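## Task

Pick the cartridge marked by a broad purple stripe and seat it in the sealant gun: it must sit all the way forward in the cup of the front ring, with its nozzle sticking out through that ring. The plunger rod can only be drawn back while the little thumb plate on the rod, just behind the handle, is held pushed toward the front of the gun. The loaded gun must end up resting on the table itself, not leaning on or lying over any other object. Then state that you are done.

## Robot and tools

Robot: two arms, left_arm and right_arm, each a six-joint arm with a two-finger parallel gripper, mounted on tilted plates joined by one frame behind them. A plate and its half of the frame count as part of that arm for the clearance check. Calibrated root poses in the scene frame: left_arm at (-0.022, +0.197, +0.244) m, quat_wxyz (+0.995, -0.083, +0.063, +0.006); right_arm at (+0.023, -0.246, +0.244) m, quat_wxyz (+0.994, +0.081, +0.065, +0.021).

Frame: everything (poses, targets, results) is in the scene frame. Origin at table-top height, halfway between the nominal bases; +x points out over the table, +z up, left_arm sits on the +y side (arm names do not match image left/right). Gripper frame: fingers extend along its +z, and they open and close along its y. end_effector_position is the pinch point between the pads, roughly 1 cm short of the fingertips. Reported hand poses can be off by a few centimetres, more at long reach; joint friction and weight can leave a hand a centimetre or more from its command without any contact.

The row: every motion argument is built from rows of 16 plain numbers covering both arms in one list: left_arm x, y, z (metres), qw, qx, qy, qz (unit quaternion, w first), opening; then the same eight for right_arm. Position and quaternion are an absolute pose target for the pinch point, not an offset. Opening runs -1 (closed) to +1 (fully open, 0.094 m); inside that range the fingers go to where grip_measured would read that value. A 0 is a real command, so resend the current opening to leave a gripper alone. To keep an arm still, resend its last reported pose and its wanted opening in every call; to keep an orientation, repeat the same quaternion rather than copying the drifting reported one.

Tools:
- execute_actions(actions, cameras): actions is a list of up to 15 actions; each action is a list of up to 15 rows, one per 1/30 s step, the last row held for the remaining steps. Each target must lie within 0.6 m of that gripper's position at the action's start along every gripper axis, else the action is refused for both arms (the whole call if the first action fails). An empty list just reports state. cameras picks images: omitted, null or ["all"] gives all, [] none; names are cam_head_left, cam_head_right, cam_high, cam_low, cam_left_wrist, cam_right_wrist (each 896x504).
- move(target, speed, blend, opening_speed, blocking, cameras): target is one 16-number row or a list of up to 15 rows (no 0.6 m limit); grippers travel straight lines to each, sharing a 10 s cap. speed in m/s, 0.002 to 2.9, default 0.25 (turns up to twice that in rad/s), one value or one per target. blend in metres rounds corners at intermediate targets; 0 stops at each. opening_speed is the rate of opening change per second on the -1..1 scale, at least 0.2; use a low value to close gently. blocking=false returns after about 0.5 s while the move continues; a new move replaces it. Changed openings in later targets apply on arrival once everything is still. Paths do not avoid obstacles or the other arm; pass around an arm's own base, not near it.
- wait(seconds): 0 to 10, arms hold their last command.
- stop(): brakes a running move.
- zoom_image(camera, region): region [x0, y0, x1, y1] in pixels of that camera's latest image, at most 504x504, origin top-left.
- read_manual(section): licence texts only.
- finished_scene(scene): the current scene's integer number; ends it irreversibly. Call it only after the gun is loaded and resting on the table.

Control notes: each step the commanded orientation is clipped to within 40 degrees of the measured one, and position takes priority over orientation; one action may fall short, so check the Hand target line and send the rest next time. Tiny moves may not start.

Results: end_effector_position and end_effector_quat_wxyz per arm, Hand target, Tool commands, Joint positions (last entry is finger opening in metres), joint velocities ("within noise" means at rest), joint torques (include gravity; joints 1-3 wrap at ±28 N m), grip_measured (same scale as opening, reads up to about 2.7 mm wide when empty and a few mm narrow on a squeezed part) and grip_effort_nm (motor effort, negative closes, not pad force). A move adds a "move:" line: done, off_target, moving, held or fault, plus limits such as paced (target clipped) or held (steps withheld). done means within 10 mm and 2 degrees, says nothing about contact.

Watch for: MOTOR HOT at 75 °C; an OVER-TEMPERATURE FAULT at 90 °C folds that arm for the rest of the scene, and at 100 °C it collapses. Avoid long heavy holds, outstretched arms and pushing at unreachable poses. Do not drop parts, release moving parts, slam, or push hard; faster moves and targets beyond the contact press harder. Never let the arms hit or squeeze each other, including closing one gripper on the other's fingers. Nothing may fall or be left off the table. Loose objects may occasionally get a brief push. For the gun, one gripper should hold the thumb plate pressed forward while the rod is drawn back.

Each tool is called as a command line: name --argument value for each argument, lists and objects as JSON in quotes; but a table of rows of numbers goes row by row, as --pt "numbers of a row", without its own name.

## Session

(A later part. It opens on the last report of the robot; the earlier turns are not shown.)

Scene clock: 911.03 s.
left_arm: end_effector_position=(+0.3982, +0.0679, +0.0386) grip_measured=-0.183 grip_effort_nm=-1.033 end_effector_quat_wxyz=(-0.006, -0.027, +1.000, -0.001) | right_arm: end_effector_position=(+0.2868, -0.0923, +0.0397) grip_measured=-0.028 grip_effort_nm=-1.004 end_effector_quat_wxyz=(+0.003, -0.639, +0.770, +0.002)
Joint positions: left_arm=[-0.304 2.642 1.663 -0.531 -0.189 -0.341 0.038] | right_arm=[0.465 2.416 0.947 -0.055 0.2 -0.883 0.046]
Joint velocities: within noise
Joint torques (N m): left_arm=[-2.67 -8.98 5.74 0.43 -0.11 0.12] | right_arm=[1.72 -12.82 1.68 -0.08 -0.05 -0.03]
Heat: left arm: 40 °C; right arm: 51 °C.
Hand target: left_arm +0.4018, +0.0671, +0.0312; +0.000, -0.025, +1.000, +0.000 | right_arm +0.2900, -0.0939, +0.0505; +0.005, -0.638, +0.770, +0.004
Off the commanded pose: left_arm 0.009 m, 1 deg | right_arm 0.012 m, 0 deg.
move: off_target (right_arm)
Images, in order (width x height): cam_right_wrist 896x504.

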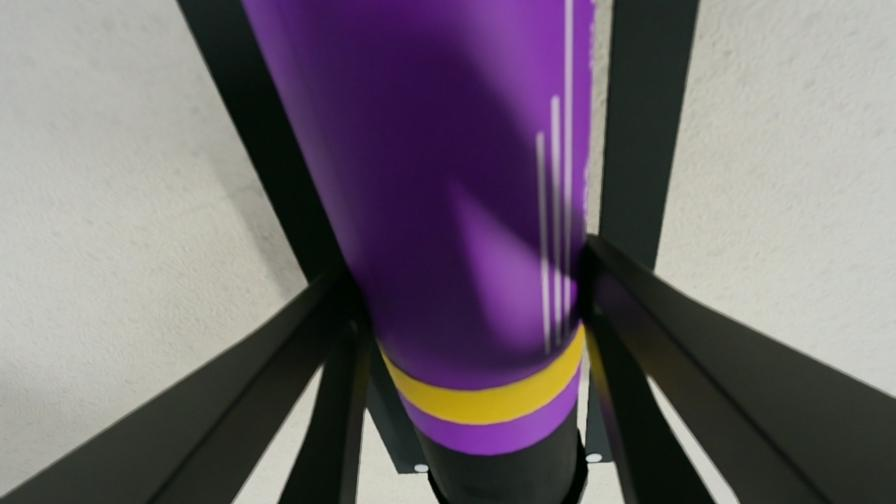

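move --pt "0.402 0.067 0.031 0 -0.025 0.9998 0 -0.5 0.289 -0.106 0.050 0.005 -0.6378 0.7698 0.004 -0.3" --speed 0.03 --cameras '["cam_right_wrist","cam_head_left"]'

zoom_image --camera "cam_head_left" --region '[450, 190, 590, 255]'

zoom_image --camera "cam_head_left" --region '[540, 210, 585, 255]'

Scene clock: 917.17 s.
left_arm: end_effector_position=(+0.3980, +0.0656, +0.0387) grip_measured=-0.183 grip_effort_nm=-1.028 end_effector_quat_wxyz=(-0.008, -0.027, +1.000, -0.008) | right_arm: end_effector_position=(+0.2875, -0.0981, +0.0410) grip_measured=-0.028 grip_effort_nm=-1.004 end_effector_quat_wxyz=(+0.010, -0.641, +0.767, +0.007)
Joint positions: left_arm=[-0.304 2.642 1.663 -0.529 -0.176 -0.342 0.038] | right_arm=[0.441 2.399 0.921 -0.031 0.185 -0.918 0.046]
Joint velocities: within noise
Joint torques (N m): left_arm=[-2.47 -9.01 5.68 0.39 -0.15 0.11] | right_arm=[0.92 -12.45 1.18 -0.05 0.08 -0.03]
Heat: left arm: 40 °C; right arm: 54 °C.
Hand target: left_arm +0.4018, +0.0671, +0.0312; +0.000, -0.025, +1.000, +0.000 | right_arm +0.2888, -0.1059, +0.0494; +0.005, -0.638, +0.770, +0.004
Off the commanded pose: left_arm 0.009 m, 1 deg | right_arm 0.012 m, 1 deg.
move: off_target (right_arm)
Images, in order (width x height): cam_head_left 896x504, cam_right_wrist 896x504.

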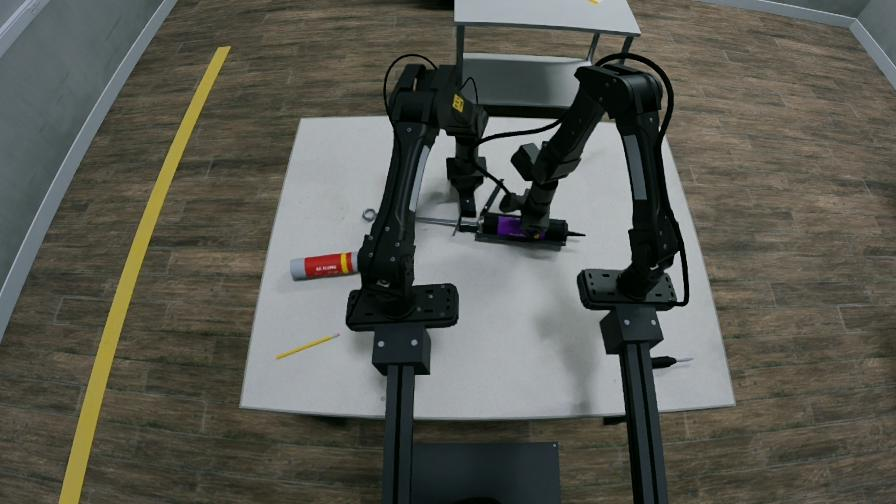

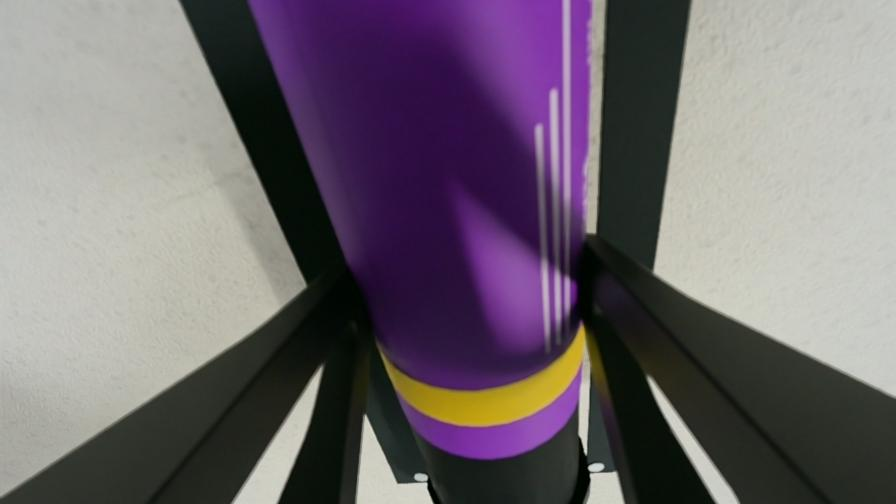

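Scaled by 3.600 from the camera's 896x504 image, which has a finer 1280x720 frame.

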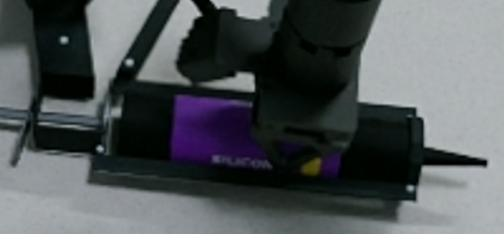

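Scaled by 11.200 from the camera's 896x504 image, which has a finer 1280x720 frame.

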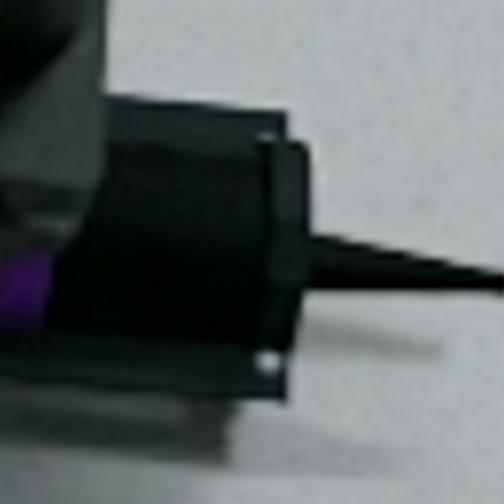

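move --pt "0.400 0.066 0.035 0 -0.025 0.9998 0 -0.5 0.288 -0.100 0.040 0.005 -0.6378 0.7698 0.004 -0.2" --pt "0.400 0.066 0.035 0 -0.025 0.9998 0 -0.5 0.288 -0.100 0.040 0.005 -0.6378 0.7698 0.004 0.35" --pt "0.400 0.066 0.035 0 -0.025 0.9998 0 0.2 0.290 -0.09 0.14 0.005 -0.6378 0.7698 0.004 0.35" --speed '[0.03,0.05,0.12]' --opening_speed 1 --cameras '["cam_right_wrist","cam_head_left","cam_left_wrist","cam_high"]'

zoom_image --camera "cam_head_left" --region '[450, 190, 590, 255]'

zoom_image --camera "cam_right_wrist" --region '[400, 200, 620, 380]'

Scene clock: 926.87 s.
left_arm: end_effector_position=(+0.3989, +0.0674, +0.0386) grip_measured=+0.197 grip_effort_nm=0.144 end_effector_quat_wxyz=(-0.005, -0.028, +1.000, -0.002) | right_arm: end_effector_position=(+0.2815, -0.0975, +0.1295) grip_measured=+0.347 grip_effort_nm=0.173 end_effector_quat_wxyz=(-0.011, -0.637, +0.771, +0.008)
Joint positions: left_arm=[-0.304 2.642 1.663 -0.528 -0.187 -0.344 0.056] | right_arm=[0.515 2.089 0.912 -0.388 0.193 -0.822 0.063]
Joint velocities: within noise
Joint torques (N m): left_arm=[-3.02 -10.06 4.68 0.38 -0.04 0.03] | right_arm=[3.33 -10.47 5.38 0.07 0.05 0.06]
Heat: left arm: 40 °C; right arm: 55 °C.
Hand target: left_arm +0.4000, +0.0660, +0.0350; +0.000, -0.025, +1.000, +0.000 | right_arm +0.2899, -0.0900, +0.1399; +0.005, -0.638, +0.770, +0.004
Off the commanded pose: left_arm 0.004 m, 1 deg | right_arm 0.015 m, 2 deg.
move: off_target (right_arm)
Images, in order (width x height): cam_head_left 896x504, cam_high 896x504, cam_left_wrist 896x504, cam_right_wrist 896x504.

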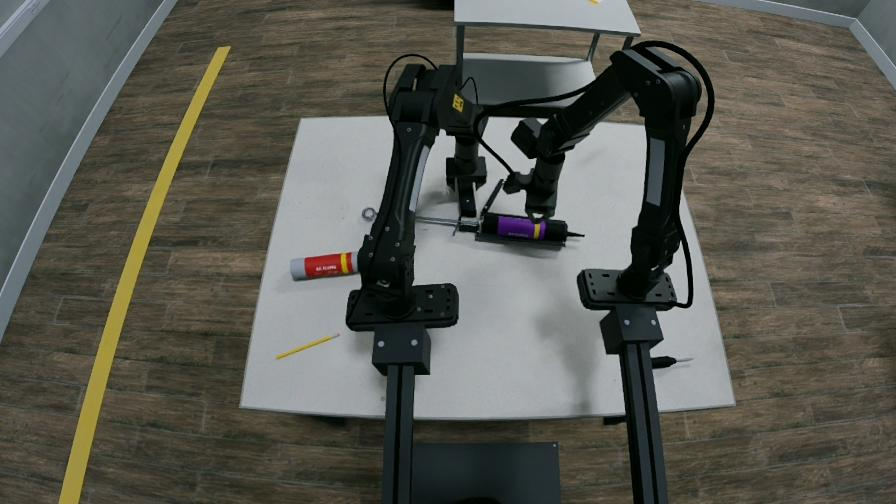

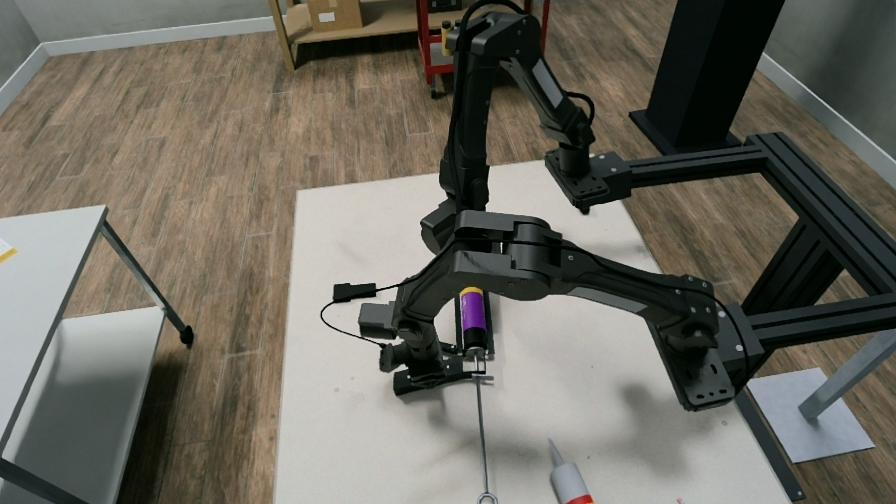

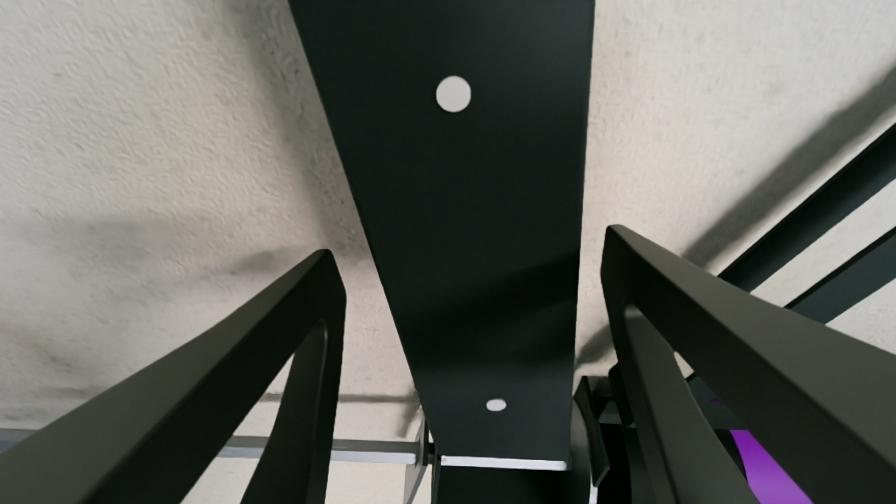

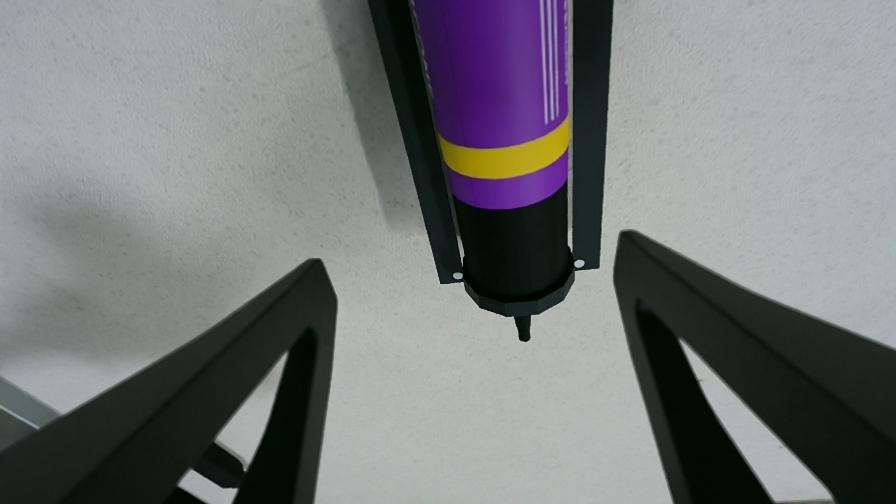

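Scaled by 3.600 from the camera's 896x504 image, which has a finer 1280x720 frame.

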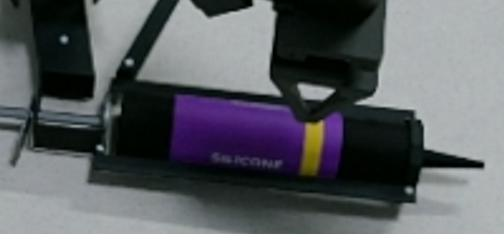

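Scaled by 2.291 from the camera's 896x504 image, which has a finer 1280x720 frame.

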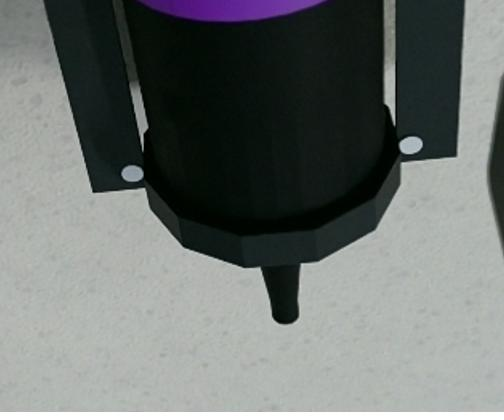

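move --pt "0.400 0.068 0.036 0 -0.025 0.9998 0 0.7 0.290 -0.11 0.16 0.005 -0.6378 0.7698 0.004 0.6" --pt "0.36 0.11 0.18 0 -0.025 0.9998 0 0.9 0.290 -0.2 0.2 0.005 -0.6378 0.7698 0.004 0.6" --speed '[0.1,0.15]' --cameras '["cam_head_left","cam_left_wrist","cam_low"]'

zoom_image --camera "cam_head_left" --region '[450, 190, 590, 255]'

zoom_image --camera "cam_low" --region '[480, 210, 620, 310]'

Scene clock: 934.33 s.
left_arm: end_effector_position=(+0.3566, +0.1060, +0.1648) grip_measured=+0.897 grip_effort_nm=0.139 end_effector_quat_wxyz=(-0.012, -0.027, +1.000, +0.000) | right_arm: end_effector_position=(+0.2925, -0.1999, +0.1954) grip_measured=+0.597 grip_effort_nm=0.168 end_effector_quat_wxyz=(+0.000, -0.638, +0.770, -0.003)
Joint positions: left_arm=[-0.304 2.171 1.36 -0.71 -0.188 -0.343 0.089] | right_arm=[0.225 1.699 0.798 -0.579 0.193 -1.126 0.075]
Joint velocities: within noise
Joint torques (N m): left_arm=[-2.1 -12.38 4.57 0.09 -0.05 0.12] | right_arm=[0.92 -8.49 4.37 0.09 -0.12 -0.03]
Heat: left arm: 42 °C; right arm: 54 °C.
Hand target: left_arm +0.3599, +0.1100, +0.1794; +0.000, -0.025, +1.000, +0.000 | right_arm +0.2900, -0.1999, +0.1998; +0.005, -0.638, +0.770, +0.004
Off the commanded pose: left_arm 0.016 m, 1 deg | right_arm 0.005 m, 1 deg.
move: off_target (left_arm); target 2's new opening was sent with left_arm's hand 0.016 m and 1 deg from that target
Images, in order (width x height): cam_head_left 896x504, cam_low 896x504, cam_left_wrist 896x504.

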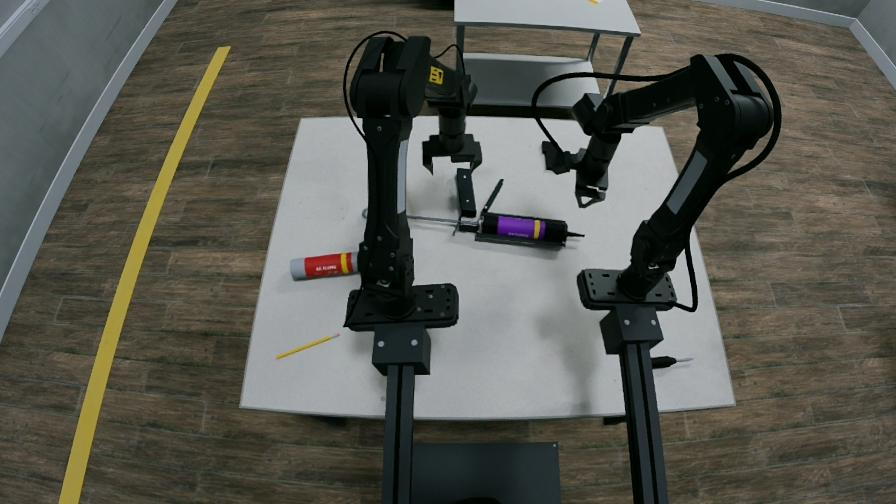

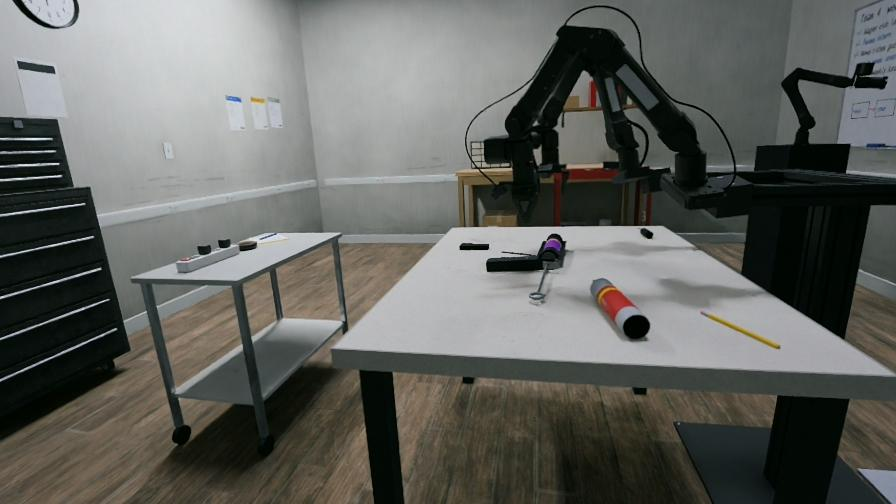

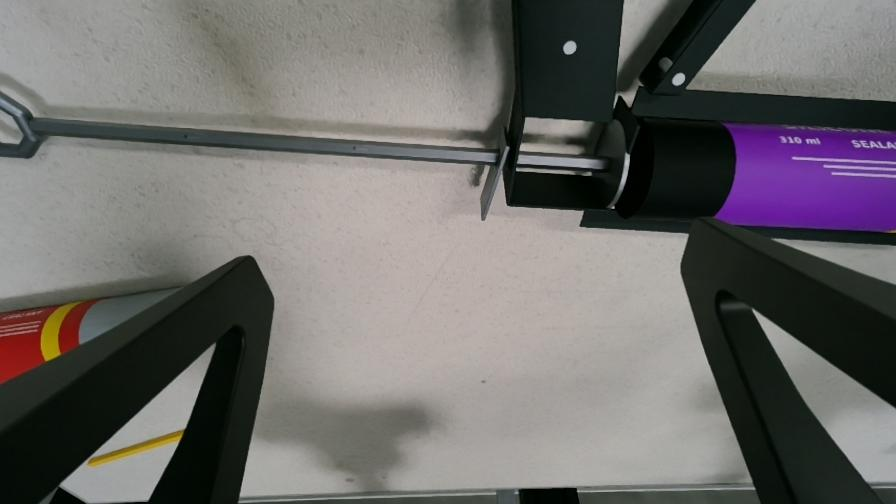

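Scaled by 3.600 from the camera's 896x504 image, which has a finer 1280x720 frame.

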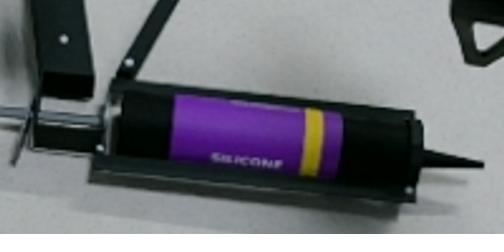

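Scaled by 3.600 from the camera's 896x504 image, which has a finer 1280x720 frame.

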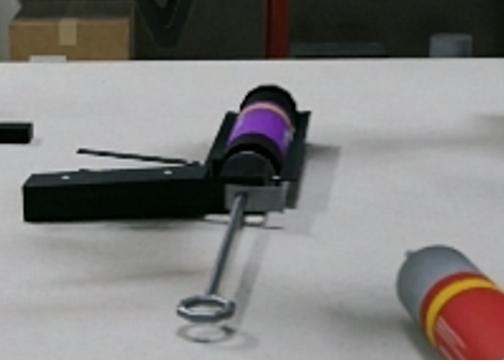

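finished_scene --scene 1

The scene is finished: the task was done.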